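# Refit cabinet AC01 front panels, U23-U29, per drawing

## Task

Carry out change order CHG-93484 on the front of cabinet AC01, rack units U23 to U29, so that it matches the rack elevation drawing (page 2 of the instructions; page 1 is the change order itself). It counts as done only when every panel shown on the drawing is latched at its top and its bottom end, with any temperature strip mounted so its figures read the right way up; every unit the drawing reserves for new equipment is left open; and every panel not on the drawing lies flat or close to flat on the service cart, or on panels already lying there, within the cart's rim. The robot must not tip over or be left leaning, or the job fails.

## Robot and tools

ROBOT. A Stretch 4: an omni-wheel base, a lift running up a mast, one arm that telescopes forward, and a wrist (yaw, pitch, roll) carrying a five-finger hand. Height about 1.6 m; the base rim lies within 0.23 m of the base origin.

FRAMES. Base frame: origin on the floor below the base centre, x forward, y left, z up, metres. hand_pose is reported in it for the hand point, 0.045 m in front of the palm; its +z runs along straight fingers, +y out of the palm, +x across the palm away from the thumb. The printed hand position may be slightly wrong. The odometry frame is where the base frame stood at the start; base_odometry counts wheel turns only (slip looks like travel), heading in rad, left positive.

move. One action per call; everything except cameras and blocking belongs to the action. An action holds base, joints, or both (plus optional speeds, pace, contact_limits), or end_of_arm alone.
- base: a relative offset from where the base last reported itself, never a pose. {"translate_m": d} straight ahead (+) or back, -2 to 2 m; {"strafe_m": d} sideways, left +, -2 to 2 m; {"rotate_rad": d} turn in place, counter-clockwise +, -3.2 to 3.2. translate_m and strafe_m may be combined for a straight diagonal; rotate_rad goes alone.
- joints: absolute targets, one named key each. lift_m 0 to 1.2 m; arm_m 0 to 0.55 m extension; wrist_yaw_rad -1.134 to 4.276 (0 ahead, + left, 3.14 folded back); wrist_pitch_rad -1.117 to 4.259 (0 level, 1.57 pointing down); wrist_roll_rad -1.117 to 4.259 (0 palm up, 1.57 palm to the right, 3.14 palm down). Fingers hand_little, hand_ring, hand_middle, hand_index, hand_thumb_bend: -1 curled to +1 straight; hand_thumb_turn -1 across the palm to +1 beside it. hand_force_limit (-1 to 1, about 0 to 10 N fingertip, 15 N for thumb) and hand_speed (-0.96 to 1) are settings, not motions. Out-of-range targets are clipped and flagged.
- pace: "slow", "default", "fast", "max". speeds: top speed per joint key instead. High lift slows the base.
- contact_limits: 0 (stop at light resistance) to 1, default 0.5, for arm_m, lift_m, translate_m, strafe_m, rotate_rad, only alongside that same command. Even at 0 the arm needs 15-40 N to stop, so for a gentle press aim 1-3 mm beyond first contact.
- {"end_of_arm": "enable_torque"} revives wrist motors that switched off after a torque_fault.
- cameras: list of head_camera, head_left_camera, head_right_camera, wrist_camera, or "all"; [] for none. blocking false returns in about 0.5 s while motion continues; a later move replaces only the targets it names.

wait(seconds 0-10, cameras) lets things run; stop brakes all your motions (and re-brakes slack wheels); zoom_image(camera, region [x0,y0,x1,y1], max 504 px each side) enlarges the newest image of one camera; show_instructions shows the change order and drawing pages; finished_scene ends the job irreversibly, so the result must hold without the robot.

RESULTS. base_status and joint_status give done, moving, off_target (resting short, maybe still pushing) or a stop you did not order: contact_stop (held back; that axis goes slack), time_out (an action over about 14 s), limit_stop_at_own_body, limit_stop_at_tilt (lean over 6 degrees; lift, arm, wheels go slack), torque_fault. After such a stop, the remaining calls of that reply are skipped. on_its_own reports slack, held or off joints. lidar_m: 12 distances in 30 degree sectors, first straight ahead, counter-clockwise (4th left, 7th behind, 10th right); "-" is nothing seen or nearer than 0.25 m. wrist_depth_mm: 7x7 grid of median depths, 100-2000 mm. turned_by_wheels vs turned_by_imu differing by more than about 0.1 rad over a move means slip or a hit. base_tilt in degrees (forward, right). motor_effort in percent with bracketed peak; servo_current in mA for wrist servos. hand_stopped_by lists little, ring, middle, index, thumb_bend, thumb_turn: moving, target, force, stalled or fault; *_load_n are fingertip loads in N, positive pushing open.

GRIPPING. A finger motor starts only when its target changes by at least 0.002, then locks at its target or at hand_force_limit. Start values: force limit 0, speed -0.8; close at -0.94 or slower for a gentle grip. To grip harder raise the limit and send a more-closed target; to release send a more-open one. Thumb turned in (-1) wraps objects 35-65 mm thick; handles down to about 25 mm. The wrist camera sits behind the palm heel and can collide.

CAMERAS. head_camera looks ahead and down from the mast top (turn the base to look elsewhere); the two head fisheyes look more steeply down and show base and arm; wrist_camera looks along the palm, upside down when the palm faces down.

AVOID. Self-collision: hand over the base with lift below about 0.25 (0.45 pointing down), tilting up while rolled, or yaw plus pitch below about -1.1; with the wrist folded back even small tilts or rolls stop it. Tipping: don't drive, turn or brake with over 1 kg held and arm beyond 0.2 m, especially fast or while lifting; steady high pushes can tip it too. Keep lift_m contact limit at 0.15 or above for 1 kg loads. Don't let panels drop even millimetres, release moving parts, slam or ram fixed things, overload fingers, or push anything off the work area or onto the floor; that ends the job.

Each tool is called by a JSON object that holds its "api" and its "payload", one argument or row to a line.

Reference images:

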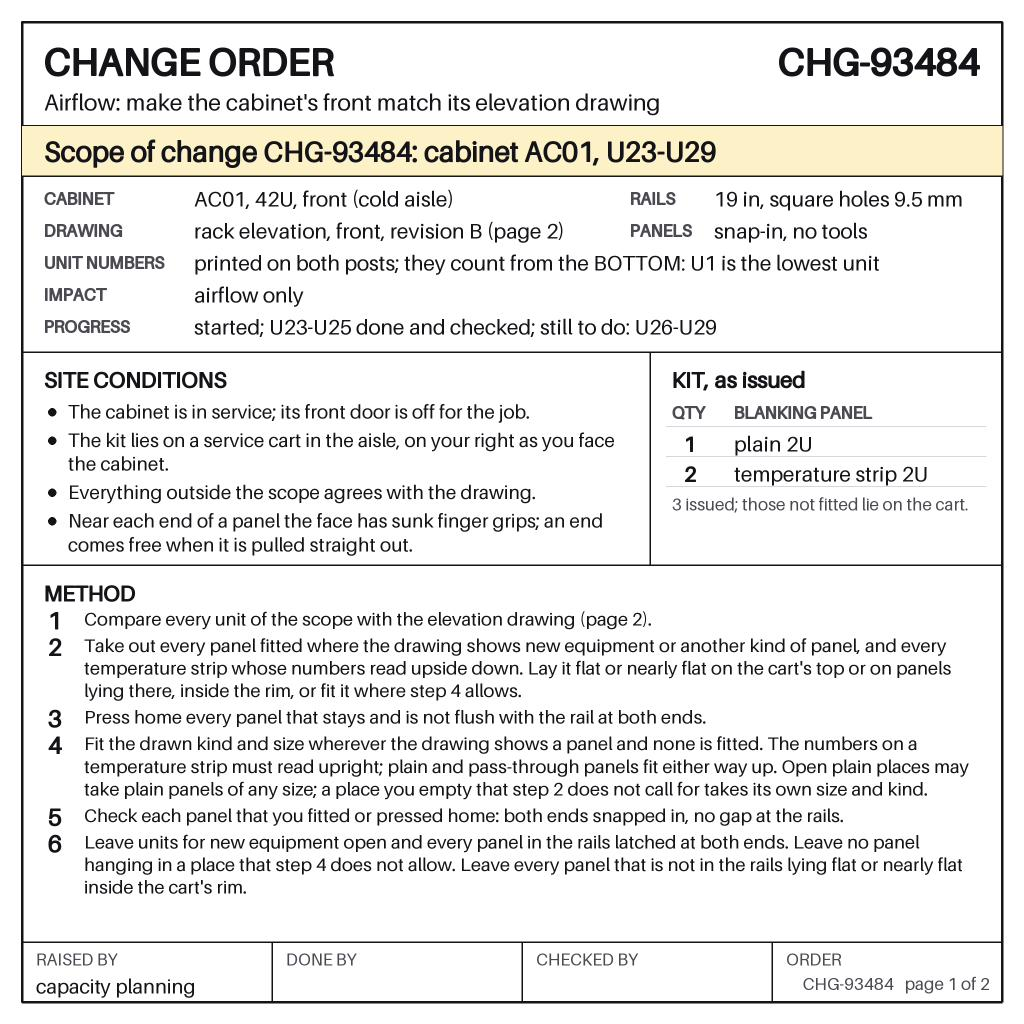

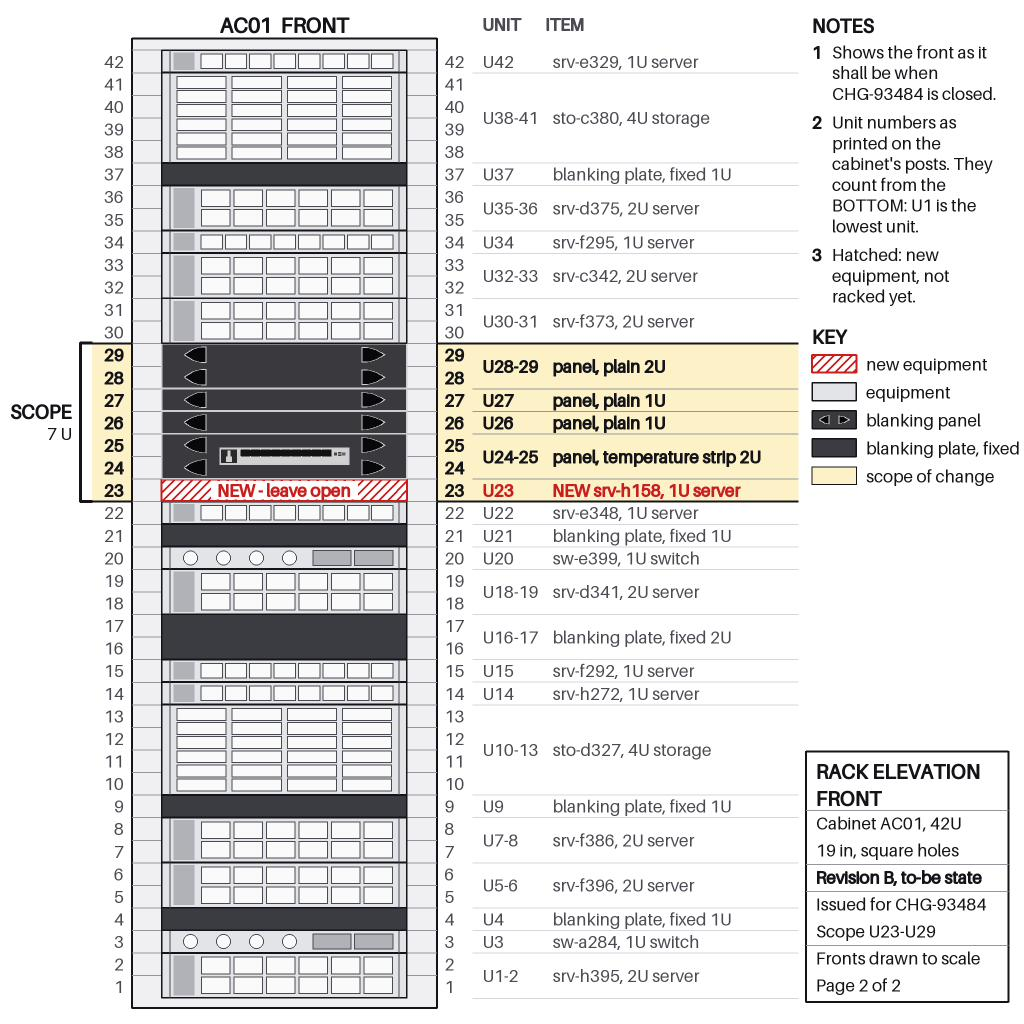

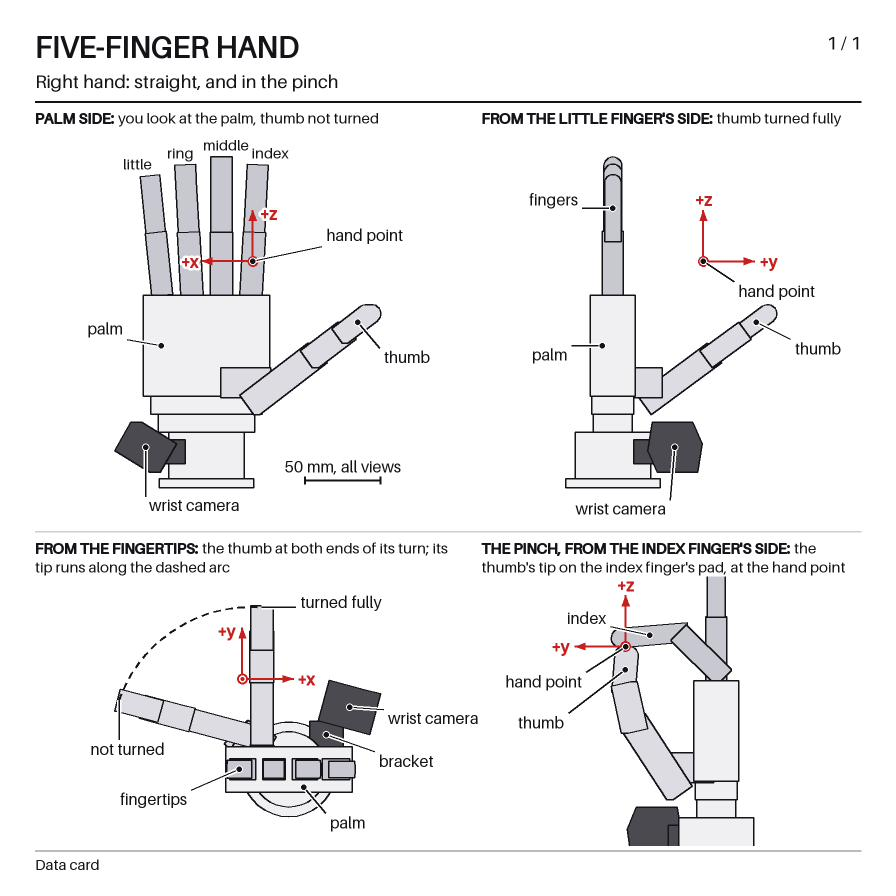

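## Session

{"api": "move", "payload": {
  "cameras": ["all"]
}}

Scene clock: 0.00 s.
base_odometry: x=+0.000 y=+0.000 heading=+0.000
turned_by_wheels: +0.000
turned_by_imu: +0.000
base_tilt: forward=+0.6 right=+0.9
lidar_m: 0.97 1.18 2.79 1.14 0.78 0.71 0.71 0.99 2.35 0.46 0.49 0.88
base_status: not commanded
joint_positions: lift_m=+0.188 arm_m=+0.001 wrist_yaw_rad=+3.065 wrist_pitch_rad=+0.005 wrist_roll_rad=+0.000 hand_little=+1.000 hand_ring=+1.000 hand_middle=+1.000 hand_index=+1.000 hand_thumb_turn=+1.000 hand_thumb_bend=+1.000 hand_force_limit=+0.000 hand_speed=-0.800
joint_status: not commanded
measured_speeds: all 0
hand_stopped_by: target,target,target,target,target,target
little_load_n: 0.0
ring_load_n: -0.5
middle_load_n: 0.0
index_load_n: 0.0
thumb_bend_load_n: 0.0
thumb_turn_load_n: 0.0
motor_effort: lift_m=+19 arm_m=-5 wheel_0=+0 wheel_1=+2 wheel_2=-1
servo_current: wrist_yaw_rad=33 wrist_pitch_rad=59 wrist_roll_rad=33
hand_pose: x=-0.0405 y=+0.1348 z=+0.4253 quat_wxyz=(-0.479, -0.482, +0.520, +0.517) (m; base frame)
wrist_depth_mm: 137 140 917 831 759 691 654 / 122 140 904 831 768 707 661 / 118 141 891 842 768 715 661 / 138 170 917 854 768 715 668 / 1205 1060 946 854 788 732 - / 1229 1078 189 124 201 - - / - - - - - - -
pictures: head_camera, head_left_camera, head_right_camera, wrist_camera

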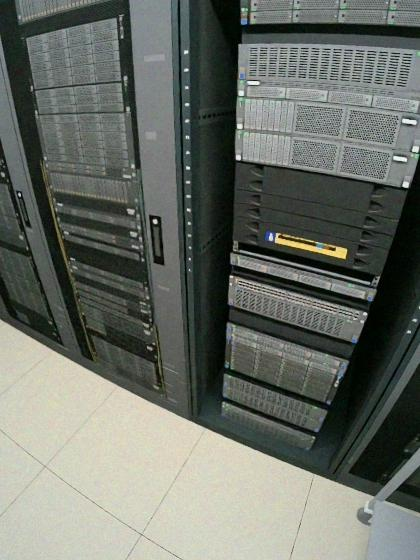

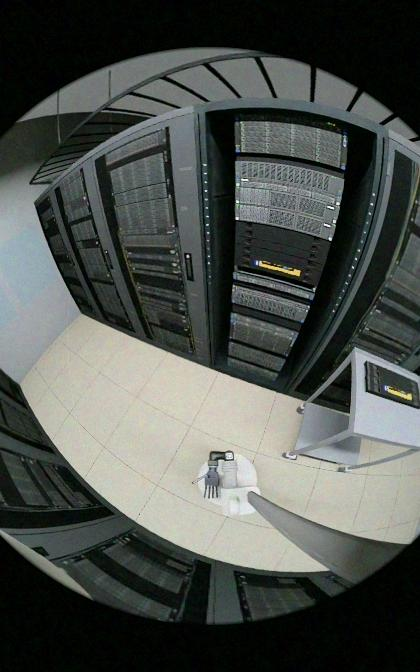

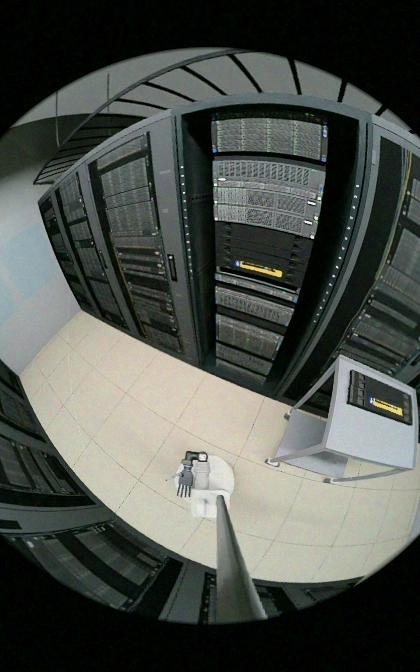

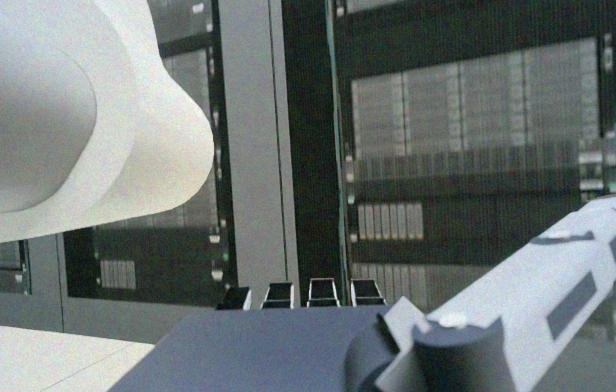

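{"api": "zoom_image", "payload": {
  "camera": "head_camera",
  "region": [200, 130, 420, 350]
}}

{"api": "zoom_image", "payload": {
  "camera": "head_right_camera",
  "region": [260, 330, 420, 490]
}}

{"api": "zoom_image", "payload": {
  "camera": "head_right_camera",
  "region": [190, 180, 350, 320]
}}

{"api": "zoom_image", "payload": {
  "camera": "head_camera",
  "region": [220, 150, 320, 250]
}}

{"api": "zoom_image", "payload": {
  "camera": "head_camera",
  "region": [320, 160, 420, 300]
}}

Scaled by 2.291 from the camera's image (finer frame: 1200x1600).

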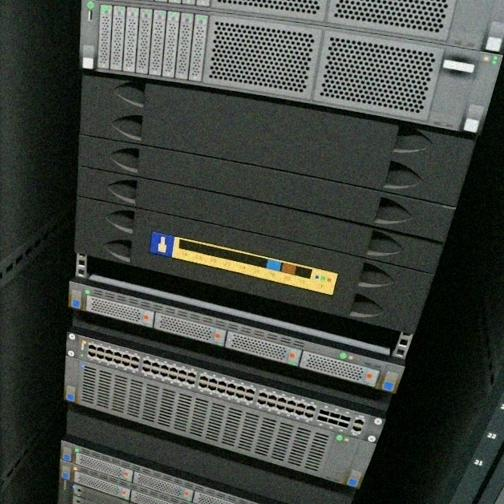

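Scaled by 3.150 from the camera's image (finer frame: 600x960).

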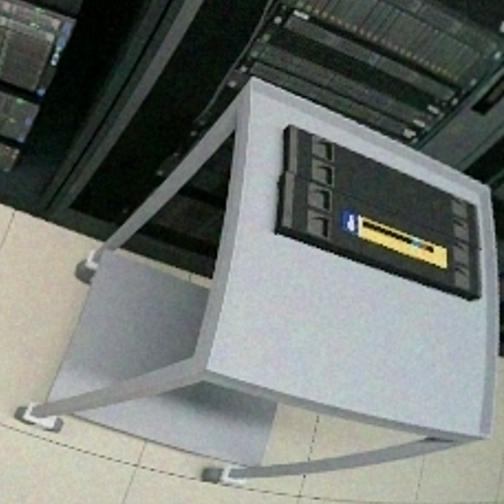

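Scaled by 3.150 from the camera's image (finer frame: 600x960).

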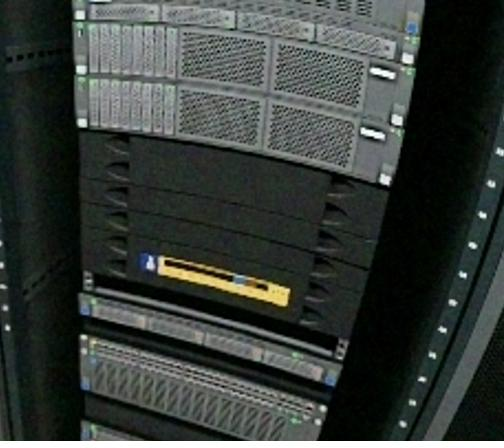

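Scaled by 5.040 from the camera's image (finer frame: 1200x1600).

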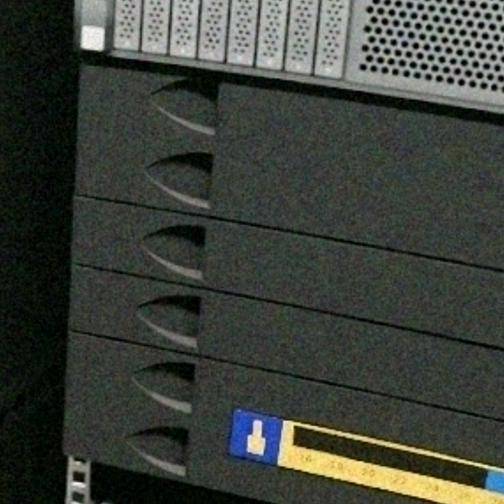

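Scaled by 3.600 from the camera's image (finer frame: 1200x1600).

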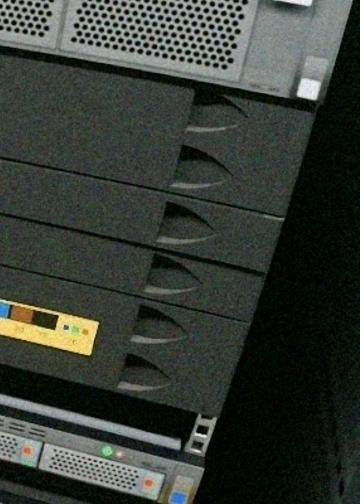

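{"api": "move", "payload": {
  "base": {"rotate_rad": -0.43},
  "cameras": ["all"]
}}

Scene clock: 18.27 s.
move: done
base_odometry: x=+0.000 y=+0.000 heading=-0.429
turned_by_wheels: -0.429
turned_by_imu: -0.429
base_tilt: forward=+0.6 right=+0.9
lidar_m: 0.93 1.01 1.30 2.49 1.00 0.75 0.72 0.77 1.10 1.03 0.49 0.51
base_status: done
joint_positions: lift_m=+0.188 arm_m=+0.001 wrist_yaw_rad=+3.065 wrist_pitch_rad=+0.005 wrist_roll_rad=+0.000 hand_little=+1.000 hand_ring=+1.000 hand_middle=+1.000 hand_index=+1.000 hand_thumb_turn=+1.000 hand_thumb_bend=+1.000 hand_force_limit=+0.000 hand_speed=-0.800
joint_status: not commanded
measured_speeds: all 0
hand_stopped_by: target,target,target,target,target,target
little_load_n: 0.0
ring_load_n: 0.0
middle_load_n: 0.0
index_load_n: 0.0
thumb_bend_load_n: 0.0
thumb_turn_load_n: 0.0
motor_effort: lift_m=+19(20) arm_m=-5(5) wheel_0=+4(11) wheel_1=+1(9) wheel_2=+3(9)
servo_current: wrist_yaw_rad=26(52) wrist_pitch_rad=72(72) wrist_roll_rad=33(59)
hand_pose: x=-0.0405 y=+0.1348 z=+0.4253 quat_wxyz=(-0.479, -0.482, +0.520, +0.517)
wrist_depth_mm: 137 139 831 831 831 842 854 / 121 139 842 842 831 842 854 / 120 140 294 820 842 842 854 / 126 161 831 842 842 842 854 / 831 842 842 842 854 854 - / 831 831 189 124 201 - - / 842 831 - - - - -
pictures: head_camera, head_left_camera, head_right_camera, wrist_camera

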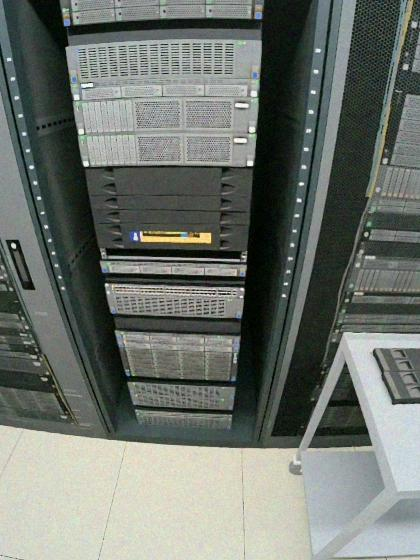

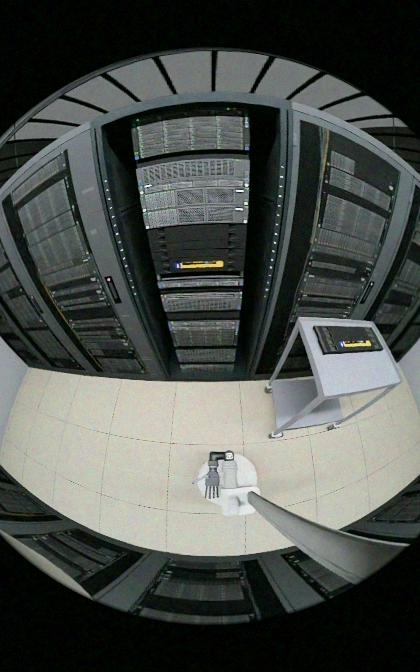

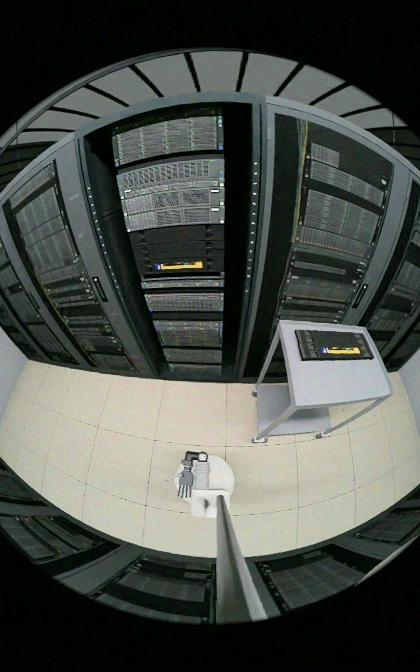

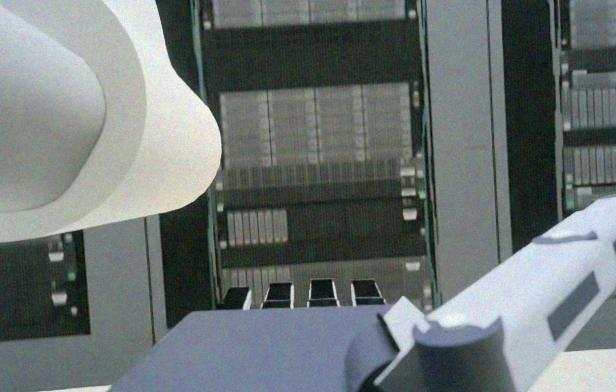

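{"api": "zoom_image", "payload": {
  "camera": "head_camera",
  "region": [75, 155, 165, 275]
}}

{"api": "zoom_image", "payload": {
  "camera": "head_camera",
  "region": [175, 155, 265, 275]
}}

{"api": "zoom_image", "payload": {
  "camera": "head_camera",
  "region": [300, 330, 420, 490]
}}

{"api": "zoom_image", "payload": {
  "camera": "head_right_camera",
  "region": [250, 310, 410, 450]
}}

Scaled by 4.200 from the camera's image (finer frame: 1200x1600).

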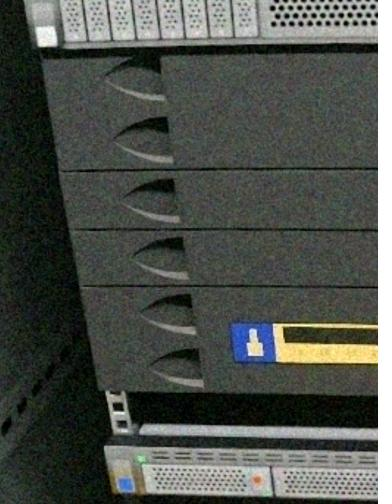

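Scaled by 4.200 from the camera's image (finer frame: 1200x1600).

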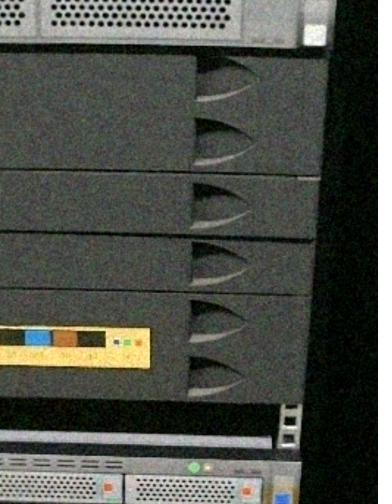

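Scaled by 3.150 from the camera's image (finer frame: 1200x1600).

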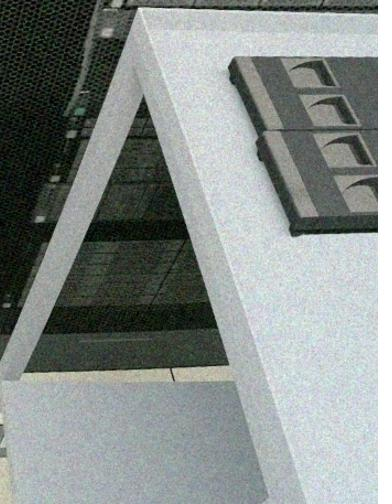

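Scaled by 3.150 from the camera's image (finer frame: 600x960).

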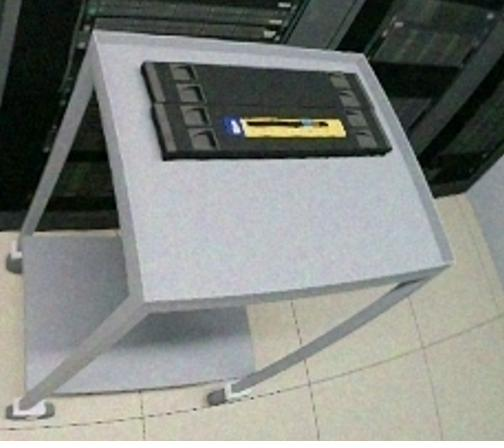

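{"api": "move", "payload": {
  "joints": {"lift_m": 0.9},
  "pace": "fast"
}}

{"api": "move", "payload": {
  "joints": {"wrist_yaw_rad": 0.0},
  "cameras": ["all"]
}}

Scene clock: 41.87 s.
move: done
base_odometry: x=+0.000 y=+0.000 heading=-0.429
turned_by_wheels: +0.000
turned_by_imu: +0.001
base_tilt: forward=+0.6 right=+0.9
lidar_m: 0.93 0.99 1.30 2.54 1.05 0.74 0.71 0.75 1.06 1.00 0.44 0.50
base_status: not commanded
joint_positions: lift_m=+0.900 arm_m=+0.001 wrist_yaw_rad=+3.065 wrist_pitch_rad=+0.005 wrist_roll_rad=+0.000 hand_little=+1.000 hand_ring=+1.000 hand_middle=+1.000 hand_index=+1.000 hand_thumb_turn=+1.000 hand_thumb_bend=+1.000 hand_force_limit=+0.000 hand_speed=-0.800
joint_status: all done
measured_speeds: all 0
hand_stopped_by: target,target,target,target,target,target
little_load_n: 0.0
ring_load_n: 0.0
middle_load_n: 0.0
index_load_n: 0.0
thumb_bend_load_n: 0.0
thumb_turn_load_n: 0.0
motor_effort: lift_m=+22(30) arm_m=-5(5) wheel_0=+4(5) wheel_1=+0(1) wheel_2=+3(3)
servo_current: wrist_yaw_rad=39(46) wrist_pitch_rad=39(85) wrist_roll_rad=52(59)
hand_pose: x=-0.0405 y=+0.1348 z=+1.1370 quat_wxyz=(-0.479, -0.482, +0.520, +0.517)
wrist_depth_mm: 137 139 820 820 842 831 854 / 119 139 820 842 842 842 842 / 119 140 266 820 842 854 854 / 131 167 831 831 854 842 854 / 831 831 842 842 854 854 - / 831 831 189 124 200 - - / 831 842 - - - - -
pictures: none

Scene clock: 44.20 s.
move: done
base_odometry: x=+0.000 y=+0.000 heading=-0.429
turned_by_wheels: +0.000
turned_by_imu: +0.000
base_tilt: forward=+0.6 right=+0.9
lidar_m: 0.92 0.97 1.35 2.52 1.00 0.73 0.70 0.77 1.06 1.04 0.45 0.51
base_status: not commanded
joint_positions: lift_m=+0.900 arm_m=+0.001 wrist_yaw_rad=+0.003 wrist_pitch_rad=+0.005 wrist_roll_rad=+0.000 hand_little=+1.000 hand_ring=+1.000 hand_middle=+1.000 hand_index=+1.000 hand_thumb_turn=+1.000 hand_thumb_bend=+1.000 hand_force_limit=+0.000 hand_speed=-0.800
joint_status: all done
measured_speeds: all 0
hand_stopped_by: target,target,target,target,target,target
little_load_n: 0.0
ring_load_n: 0.0
middle_load_n: 0.0
index_load_n: 0.0
thumb_bend_load_n: 0.0
thumb_turn_load_n: 0.0
motor_effort: lift_m=+22(23) arm_m=-5(5) wheel_0=+4(4) wheel_1=+0(1) wheel_2=+3(3)
servo_current: wrist_yaw_rad=46(111) wrist_pitch_rad=59(78) wrist_roll_rad=46(59)
hand_pose: x=+0.3936 y=-0.1177 z=+1.1370 quat_wxyz=(+0.498, +0.501, +0.502, +0.499)
wrist_depth_mm: 798 715 715 715 640 634 627 / 798 732 715 732 640 634 634 / 820 732 732 732 647 634 634 / 809 750 732 732 647 647 634 / 831 732 741 723 647 647 - / 866 741 190 124 200 - - / 854 741 - - - - -
pictures: head_camera, head_left_camera, head_right_camera, wrist_camera
wrist_camera: T_world_to_cam=[[0.02145, -0.9989, -0.04174, -0.05601], [-0.01532, 0.04142, -0.99902, 1.13998], [0.99965, 0.02206, -0.01442, -0.22065]] pos_world=[0.23925, -0.09829, 1.13334]

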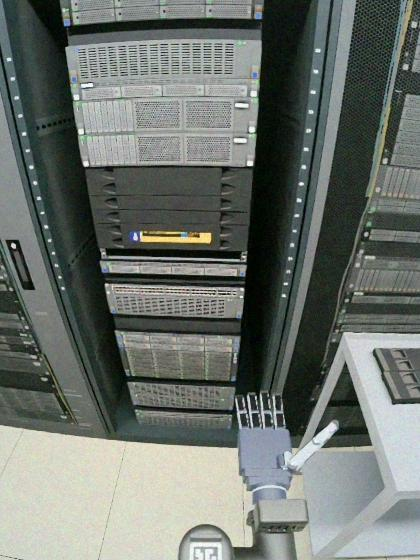

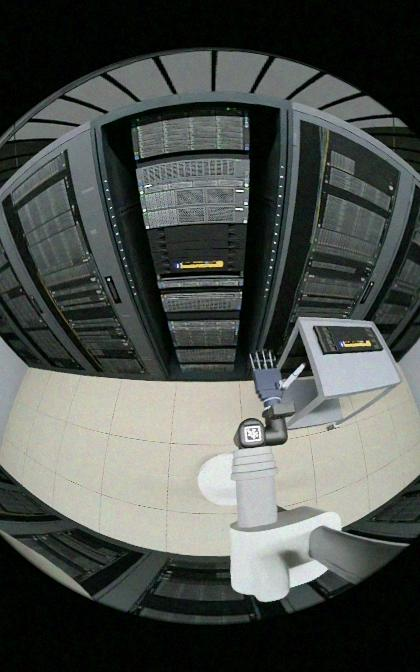

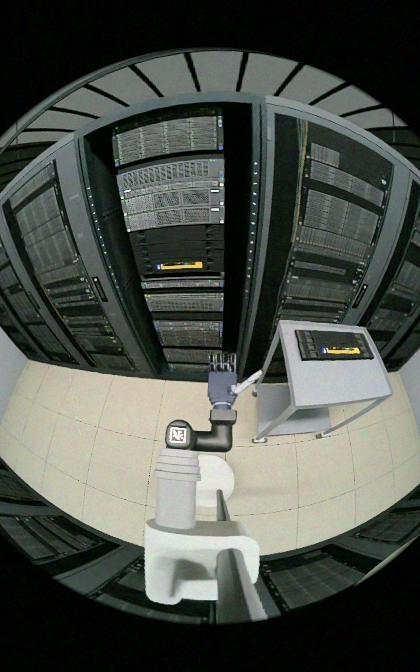

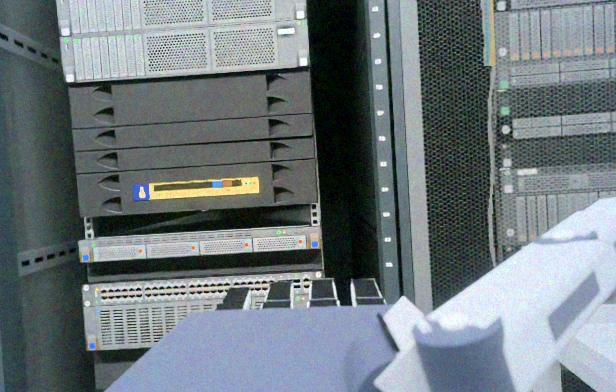

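{"api": "zoom_image", "payload": {
  "camera": "wrist_camera",
  "region": [230, 60, 330, 220]
}}

{"api": "zoom_image", "payload": {
  "camera": "wrist_camera",
  "region": [60, 60, 160, 220]
}}

Scaled by 3.150.

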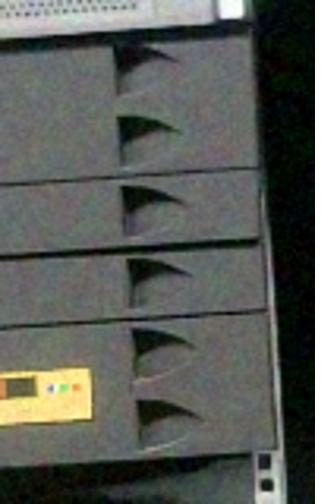

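Scaled by 3.150.

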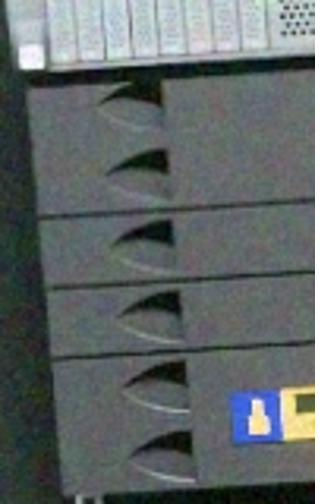

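{"api": "move", "payload": {
  "base": {"strafe_m": 0.35},
  "joints": {"lift_m": 1.03, "arm_m": 0.4, "wrist_yaw_rad": -0.8},
  "cameras": ["head_camera", "wrist_camera"]
}}

Scene clock: 65.07 s.
move: done
base_odometry: x=+0.146 y=+0.318 heading=-0.429
turned_by_wheels: +0.000
turned_by_imu: +0.001
base_tilt: forward=+0.6 right=+0.9
lidar_m: 0.89 0.94 1.35 2.50 1.00 0.72 0.70 0.74 1.04 1.14 0.76 0.97
base_status: done
joint_positions: lift_m=+1.030 arm_m=+0.400 wrist_yaw_rad=-0.798 wrist_pitch_rad=+0.005 wrist_roll_rad=+0.000 hand_little=+1.000 hand_ring=+1.000 hand_middle=+1.000 hand_index=+1.000 hand_thumb_turn=+1.000 hand_thumb_bend=+1.000 hand_force_limit=+0.000 hand_speed=-0.800
joint_status: all done
measured_speeds: all 0
hand_stopped_by: target,target,target,target,target,target
little_load_n: 0.0
ring_load_n: 0.0
middle_load_n: 0.0
index_load_n: 0.0
thumb_bend_load_n: 0.0
thumb_turn_load_n: 0.0
motor_effort: lift_m=+22(28) arm_m=+8(12) wheel_0=-3(18) wheel_1=+1(12) wheel_2=+1(6)
servo_current: wrist_yaw_rad=39(104) wrist_pitch_rad=52(65) wrist_roll_rad=33(52)
hand_pose: x=+0.6408 y=-0.2413 z=+1.2670 quat_wxyz=(+0.653, +0.657, +0.267, +0.266)
wrist_depth_mm: 351 402 477 654 615 854 1336 / 351 407 473 661 615 854 1336 / 355 - 504 676 609 842 1336 / 353 - 496 683 609 842 1229 / 351 404 488 668 609 788 - / 349 404 166 124 201 - - / 364 445 - - - - -
wrist_camera: T_world_to_cam=[[-0.70186, -0.7111, -0.0417, 0.35344], [0.01902, 0.03981, -0.99903, 1.25637], [0.71206, -0.70197, -0.01442, -0.45356]] pos_world=[0.54714, -0.11707, 1.26334]

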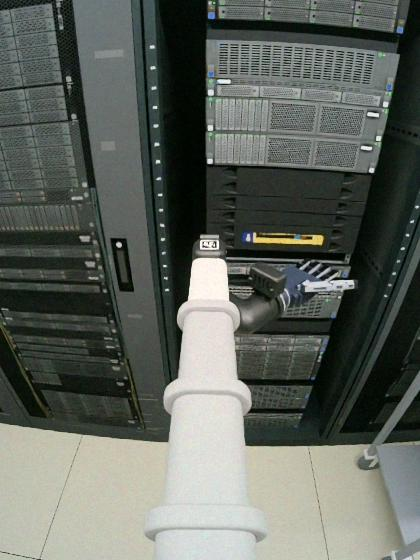

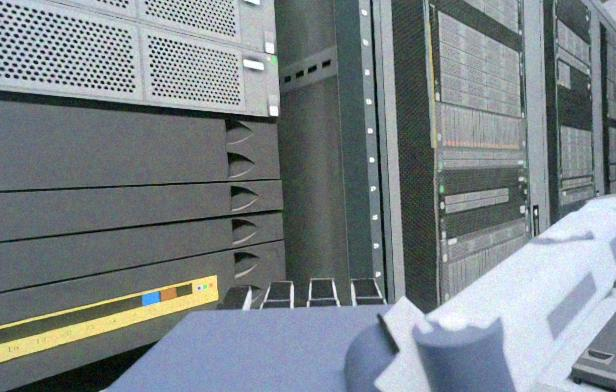

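{"api": "zoom_image", "payload": {
  "camera": "wrist_camera",
  "region": [200, 90, 310, 290]
}}

{"api": "zoom_image", "payload": {
  "camera": "head_camera",
  "region": [320, 130, 420, 280]
}}

{"api": "zoom_image", "payload": {
  "camera": "head_camera",
  "region": [190, 130, 290, 280]
}}

Scaled by 2.520.

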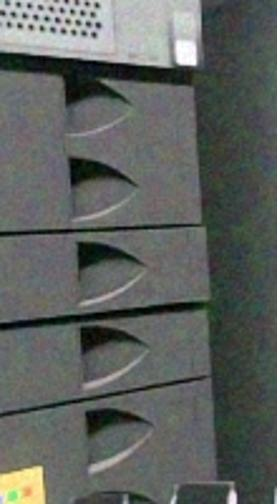

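Scaled by 3.360 from the camera's image (finer frame: 1200x1600).

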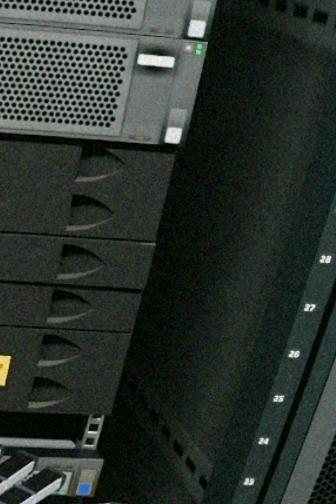

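Scaled by 3.360 from the camera's image (finer frame: 1200x1600).

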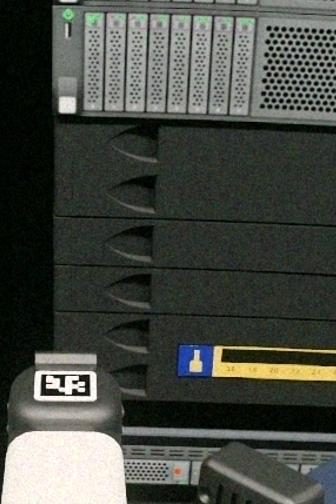

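{"api": "move", "payload": {
  "joints": {"lift_m": 1.04, "arm_m": 0.15, "wrist_yaw_rad": 0.0, "hand_little": -1, "hand_ring": -1, "hand_middle": -1, "hand_index": -1}
}}

{"api": "move", "payload": {
  "base": {"strafe_m": -0.33, "translate_m": 0.2},
  "cameras": ["head_camera", "head_right_camera", "wrist_camera"]
}}

Scene clock: 82.47 s.
move: done
base_odometry: x=+0.146 y=+0.318 heading=-0.429
turned_by_wheels: +0.000
turned_by_imu: +0.001
base_tilt: forward=+0.6 right=+0.9
lidar_m: 0.91 0.93 1.34 2.47 1.00 0.74 0.68 0.75 1.06 1.10 0.76 1.00
base_status: not commanded
joint_positions: lift_m=+1.040 arm_m=+0.150 wrist_yaw_rad=-0.003 wrist_pitch_rad=+0.005 wrist_roll_rad=+0.000 hand_little=-1.000 hand_ring=-1.000 hand_middle=-1.000 hand_index=-1.000 hand_thumb_turn=+1.000 hand_thumb_bend=+1.000 hand_force_limit=+0.000 hand_speed=-0.800
joint_status: all done
measured_speeds: all 0
hand_stopped_by: target,target,target,target,target,target
little_load_n: 0.0
ring_load_n: -0.5
middle_load_n: 0.0
index_load_n: 0.5
thumb_bend_load_n: 0.0
thumb_turn_load_n: 0.0
motor_effort: lift_m=+22(30) arm_m=-8(12) wheel_0=-1(3) wheel_1=+1(1) wheel_2=+2(2)
servo_current: wrist_yaw_rad=39(111) wrist_pitch_rad=52(78) wrist_roll_rad=39(52)
hand_pose: x=+0.5427 y=-0.1188 z=+1.2770 quat_wxyz=(+0.499, +0.502, +0.501, +0.498)
wrist_depth_mm: 517 554 798 574 569 569 668 / 521 544 778 580 574 569 699 / 521 530 820 591 - 585 707 / 525 525 809 591 110 580 715 / 530 525 144 131 134 585 - / 535 535 140 124 139 - - / 535 535 - - - - -
pictures: none

Scene clock: 85.23 s.
move: done
base_odometry: x=+0.190 y=-0.065 heading=-0.430
turned_by_wheels: +0.000
turned_by_imu: -0.002
base_tilt: forward=+0.6 right=+1.0
lidar_m: 0.74 0.80 1.03 2.88 1.28 0.96 0.90 0.98 1.37 0.38 0.40 0.59
base_status: done
joint_positions: lift_m=+1.040 arm_m=+0.150 wrist_yaw_rad=-0.003 wrist_pitch_rad=+0.005 wrist_roll_rad=+0.000 hand_little=-1.000 hand_ring=-1.000 hand_middle=-1.000 hand_index=-1.000 hand_thumb_turn=+1.000 hand_thumb_bend=+1.000 hand_force_limit=+0.000 hand_speed=-0.800
joint_status: not commanded
measured_speeds: all 0
hand_stopped_by: target,target,target,target,target,target
little_load_n: 0.0
ring_load_n: 0.0
middle_load_n: 0.0
index_load_n: 0.0
thumb_bend_load_n: 0.0
thumb_turn_load_n: 0.0
motor_effort: lift_m=+22(23) arm_m=-8(9) wheel_0=+0(20) wheel_1=-2(8) wheel_2=-2(10)
servo_current: wrist_yaw_rad=39(46) wrist_pitch_rad=52(78) wrist_roll_rad=46(52)
hand_pose: x=+0.5427 y=-0.1188 z=+1.2770 quat_wxyz=(+0.499, +0.502, +0.501, +0.498)
wrist_depth_mm: 379 373 370 368 741 294 293 / 382 379 375 370 759 320 294 / - - - 377 788 306 296 / - - - 377 549 309 297 / 392 387 143 131 134 342 - / 397 392 128 124 140 - - / 455 442 - - - - -
wrist_camera: T_world_to_cam=[[0.01635, -0.999, -0.04171, -0.05185], [-0.01511, 0.04146, -0.99903, 1.28217], [0.99975, 0.01696, -0.01442, -0.36831]] pos_world=[0.38844, -0.09871, 1.27344]

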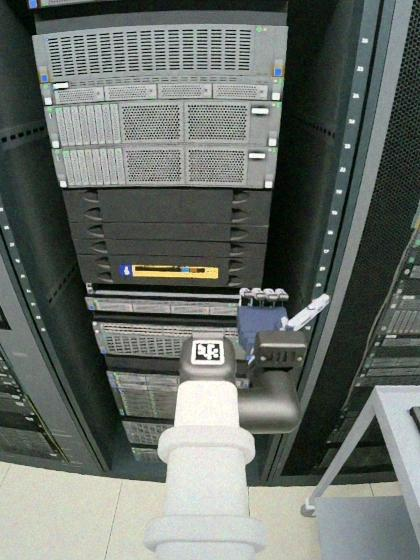

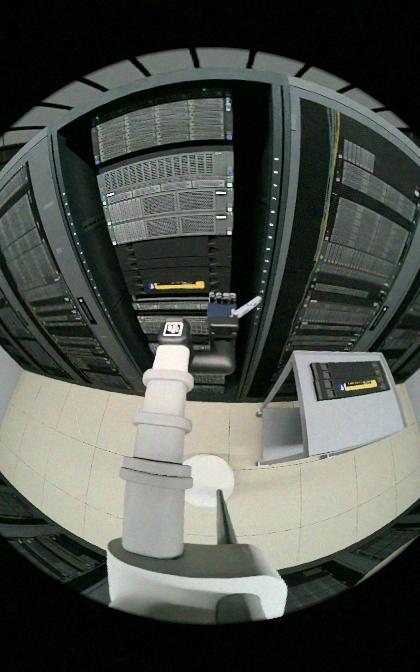

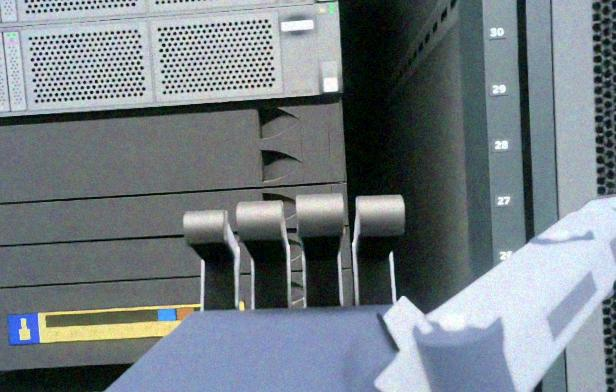

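{"api": "move", "payload": {
  "base": {"strafe_m": 0.02},
  "joints": {"lift_m": 1.036}
}}

{"api": "move", "payload": {
  "joints": {"arm_m": 0.32},
  "contact_limits": {"arm_m": 0.1},
  "pace": "slow",
  "cameras": ["head_camera", "wrist_camera"]
}}

Scene clock: 99.03 s.
move: done
base_odometry: x=+0.199 y=-0.047 heading=-0.430
turned_by_wheels: +0.000
turned_by_imu: +0.001
base_tilt: forward=+0.5 right=+0.9
lidar_m: 0.73 0.78 1.01 2.88 1.28 0.96 0.91 0.97 1.38 0.41 0.42 0.62
base_status: done
joint_positions: lift_m=+1.036 arm_m=+0.150 wrist_yaw_rad=-0.002 wrist_pitch_rad=+0.005 wrist_roll_rad=+0.000 hand_little=-1.000 hand_ring=-1.000 hand_middle=-1.000 hand_index=-1.000 hand_thumb_turn=+1.000 hand_thumb_bend=+1.000 hand_force_limit=+0.000 hand_speed=-0.800
joint_status: all done
measured_speeds: all 0
hand_stopped_by: target,target,target,target,target,target
little_load_n: 0.0
ring_load_n: 0.0
middle_load_n: 0.0
index_load_n: 0.0
thumb_bend_load_n: 0.0
thumb_turn_load_n: 0.0
motor_effort: lift_m=+14(17) arm_m=-8(9) wheel_0=-2(12) wheel_1=+2(9) wheel_2=+0(3)
servo_current: wrist_yaw_rad=33(46) wrist_pitch_rad=59(72) wrist_roll_rad=39(59)
hand_pose: x=+0.5427 y=-0.1187 z=+1.2737 quat_wxyz=(+0.499, +0.502, +0.501, +0.498)
wrist_depth_mm: 379 375 373 366 732 413 290 / 382 379 373 370 768 421 293 / - - - 377 798 427 293 / - - - 375 375 436 296 / 397 392 143 131 134 484 - / 397 394 128 124 140 - - / 469 462 - - - - -
pictures: none

Scene clock: 102.00 s.
move: done
base_odometry: x=+0.199 y=-0.047 heading=-0.430
turned_by_wheels: +0.000
turned_by_imu: +0.000
base_tilt: forward=+0.6 right=+1.0
lidar_m: 0.73 0.78 1.01 2.90 1.27 0.95 0.89 0.99 1.39 0.44 0.38 0.61
base_status: not commanded
joint_positions: lift_m=+1.036 arm_m=+0.320 wrist_yaw_rad=-0.002 wrist_pitch_rad=+0.005 wrist_roll_rad=+0.000 hand_little=-1.000 hand_ring=-1.000 hand_middle=-1.000 hand_index=-1.000 hand_thumb_turn=+1.000 hand_thumb_bend=+1.000 hand_force_limit=+0.000 hand_speed=-0.800
joint_status: all done
measured_speeds: all 0
hand_stopped_by: target,target,target,target,target,target
little_load_n: 0.0
ring_load_n: 0.0
middle_load_n: 0.0
index_load_n: 0.0
thumb_bend_load_n: 0.0
thumb_turn_load_n: 0.0
motor_effort: lift_m=+15(15) arm_m=+8(12) wheel_0=-1(2) wheel_1=+2(3) wheel_2=+0(1)
servo_current: wrist_yaw_rad=39(52) wrist_pitch_rad=72(78) wrist_roll_rad=33(52)
contact_limits: arm_m 0.1
hand_pose: x=+0.7120 y=-0.1187 z=+1.2737 quat_wxyz=(+0.499, +0.502, +0.501, +0.498)
wrist_depth_mm: 210 206 209 206 205 430 297 / 217 213 211 208 206 439 301 / 218 215 212 215 206 445 306 / 219 216 212 208 203 455 312 / - - 132 131 137 469 - / 222 220 140 124 140 - - / - - - - - - -
wrist_camera: T_world_to_cam=[[0.01665, -0.99899, -0.04171, -0.05493], [-0.01512, 0.04146, -0.99903, 1.28134], [0.99975, 0.01726, -0.01442, -0.53758]] pos_world=[0.55774, -0.09871, 1.27004]

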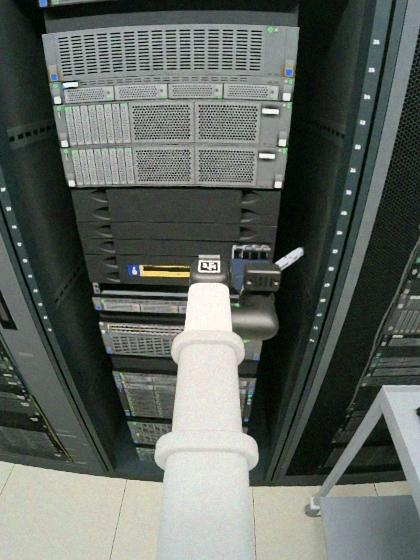

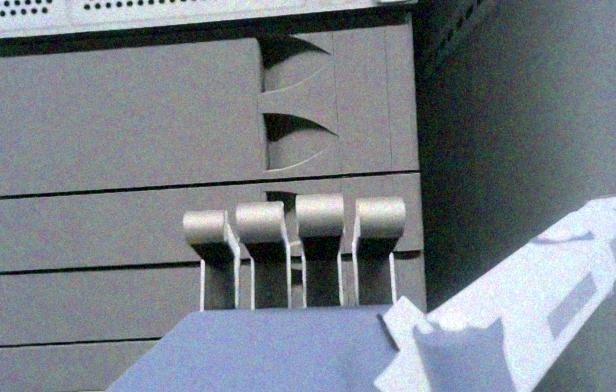

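{"api": "move", "payload": {
  "joints": {"arm_m": 0.375},
  "contact_limits": {"arm_m": 0},
  "speeds": {"arm_m": 0.03},
  "cameras": ["head_camera", "wrist_camera"]
}}

Scene clock: 105.77 s.
move: done
base_odometry: x=+0.199 y=-0.047 heading=-0.430
turned_by_wheels: +0.000
turned_by_imu: +0.000
base_tilt: forward=+0.6 right=+0.9
lidar_m: 0.75 0.78 1.02 2.91 1.27 0.95 0.89 0.98 1.35 0.41 0.39 0.64
base_status: not commanded
joint_positions: lift_m=+1.036 arm_m=+0.375 wrist_yaw_rad=-0.002 wrist_pitch_rad=+0.005 wrist_roll_rad=+0.000 hand_little=-1.000 hand_ring=-1.000 hand_middle=-1.000 hand_index=-1.000 hand_thumb_turn=+1.000 hand_thumb_bend=+1.000 hand_force_limit=+0.000 hand_speed=-0.800
joint_status: all done
measured_speeds: all 0
hand_stopped_by: target,target,target,target,target,target
little_load_n: -0.5
ring_load_n: 0.0
middle_load_n: 0.0
index_load_n: 0.0
thumb_bend_load_n: 0.0
thumb_turn_load_n: 0.0
motor_effort: lift_m=+15(15) arm_m=+8(11) wheel_0=-2(2) wheel_1=+2(3) wheel_2=+0(1)
servo_current: wrist_yaw_rad=33(46) wrist_pitch_rad=46(78) wrist_roll_rad=39(52)
contact_limits: arm_m 0
hand_pose: x=+0.7670 y=-0.1187 z=+1.2737 quat_wxyz=(+0.499, +0.502, +0.501, +0.498)
wrist_depth_mm: 159 158 157 157 154 382 287 / 160 158 157 156 155 389 291 / 160 159 158 161 156 394 294 / 161 160 159 158 155 402 301 / 162 161 143 142 142 410 - / 163 162 140 124 141 - - / 164 163 - - - - -
wrist_camera: T_world_to_cam=[[0.01665, -0.99899, -0.04171, -0.05584], [-0.01512, 0.04146, -0.99903, 1.28217], [0.99975, 0.01726, -0.01442, -0.59257]] pos_world=[0.61274, -0.09871, 1.27004]

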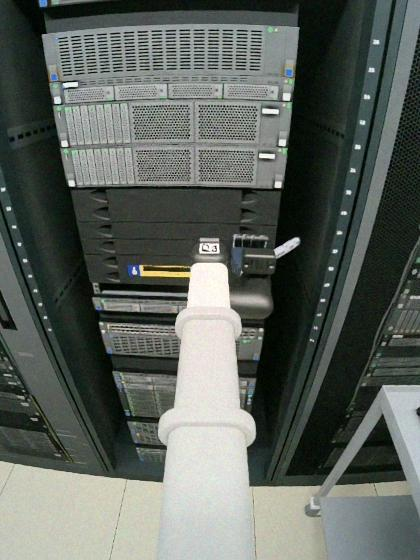

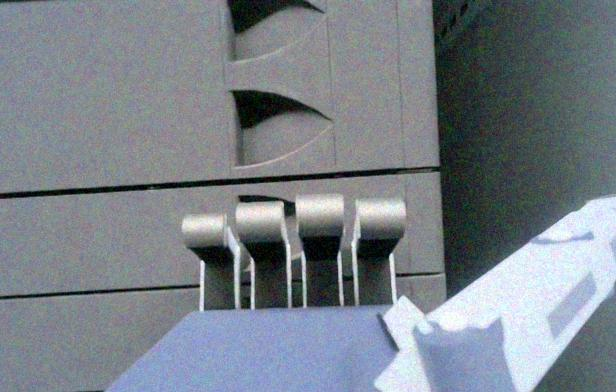

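{"api": "move", "payload": {
  "joints": {"arm_m": 0.40},
  "contact_limits": {"arm_m": 0},
  "speeds": {"arm_m": 0.02},
  "cameras": ["wrist_camera"]
}}

Scene clock: 110.87 s.
move: contact_stop
base_odometry: x=+0.198 y=-0.047 heading=-0.430
turned_by_wheels: +0.000
turned_by_imu: +0.000
base_tilt: forward=+0.5 right=+0.9
lidar_m: 0.74 0.78 1.03 2.89 1.25 0.96 0.91 0.97 1.38 0.43 0.41 0.61
base_status: not commanded
joint_positions: lift_m=+1.036 arm_m=+0.378 wrist_yaw_rad=-0.002 wrist_pitch_rad=+0.005 wrist_roll_rad=+0.000 hand_little=-1.000 hand_ring=-1.000 hand_middle=-1.000 hand_index=-1.000 hand_thumb_turn=+1.000 hand_thumb_bend=+1.000 hand_force_limit=+0.000 hand_speed=-0.800
joint_status: arm_m contact_stop (moved +0.003 of +0.025)
measured_speeds: all 0
hand_stopped_by: target,target,target,target,target,target
little_load_n: 0.0
ring_load_n: 0.0
middle_load_n: -3.0
index_load_n: 0.0
thumb_bend_load_n: 0.0
thumb_turn_load_n: 0.0
on_its_own: arm_m is slack since a contact_stop (your +0.400 is given up)
motor_effort: lift_m=+15(15) arm_m=+0(13) wheel_0=+2(2) wheel_1=+2(2) wheel_2=-3(3)
servo_current: wrist_yaw_rad=39(46) wrist_pitch_rad=52(72) wrist_roll_rad=39(46)
contact_limits: arm_m 0
hand_pose: x=+0.7702 y=-0.1187 z=+1.2737 quat_wxyz=(+0.499, +0.502, +0.501, +0.498)
wrist_depth_mm: 156 156 156 155 154 375 285 / 158 157 156 156 154 382 286 / 159 158 158 157 155 387 289 / 159 158 158 157 156 392 294 / 160 160 143 142 142 404 - / 161 160 139 124 141 - - / 162 161 - - - - -
wrist_camera: T_world_to_cam=[[0.01665, -0.99899, -0.04171, -0.0559], [-0.01512, 0.04146, -0.99903, 1.28222], [0.99975, 0.01726, -0.01442, -0.59587]] pos_world=[0.61604, -0.09871, 1.27004]

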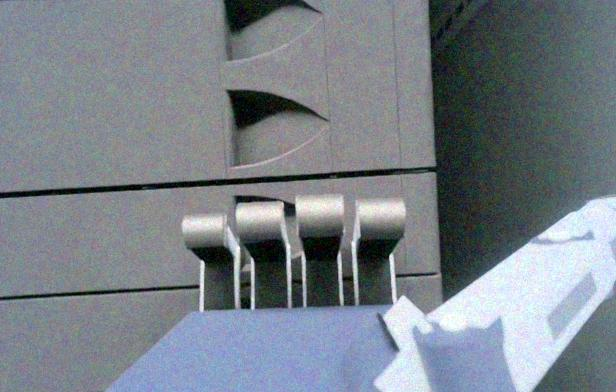

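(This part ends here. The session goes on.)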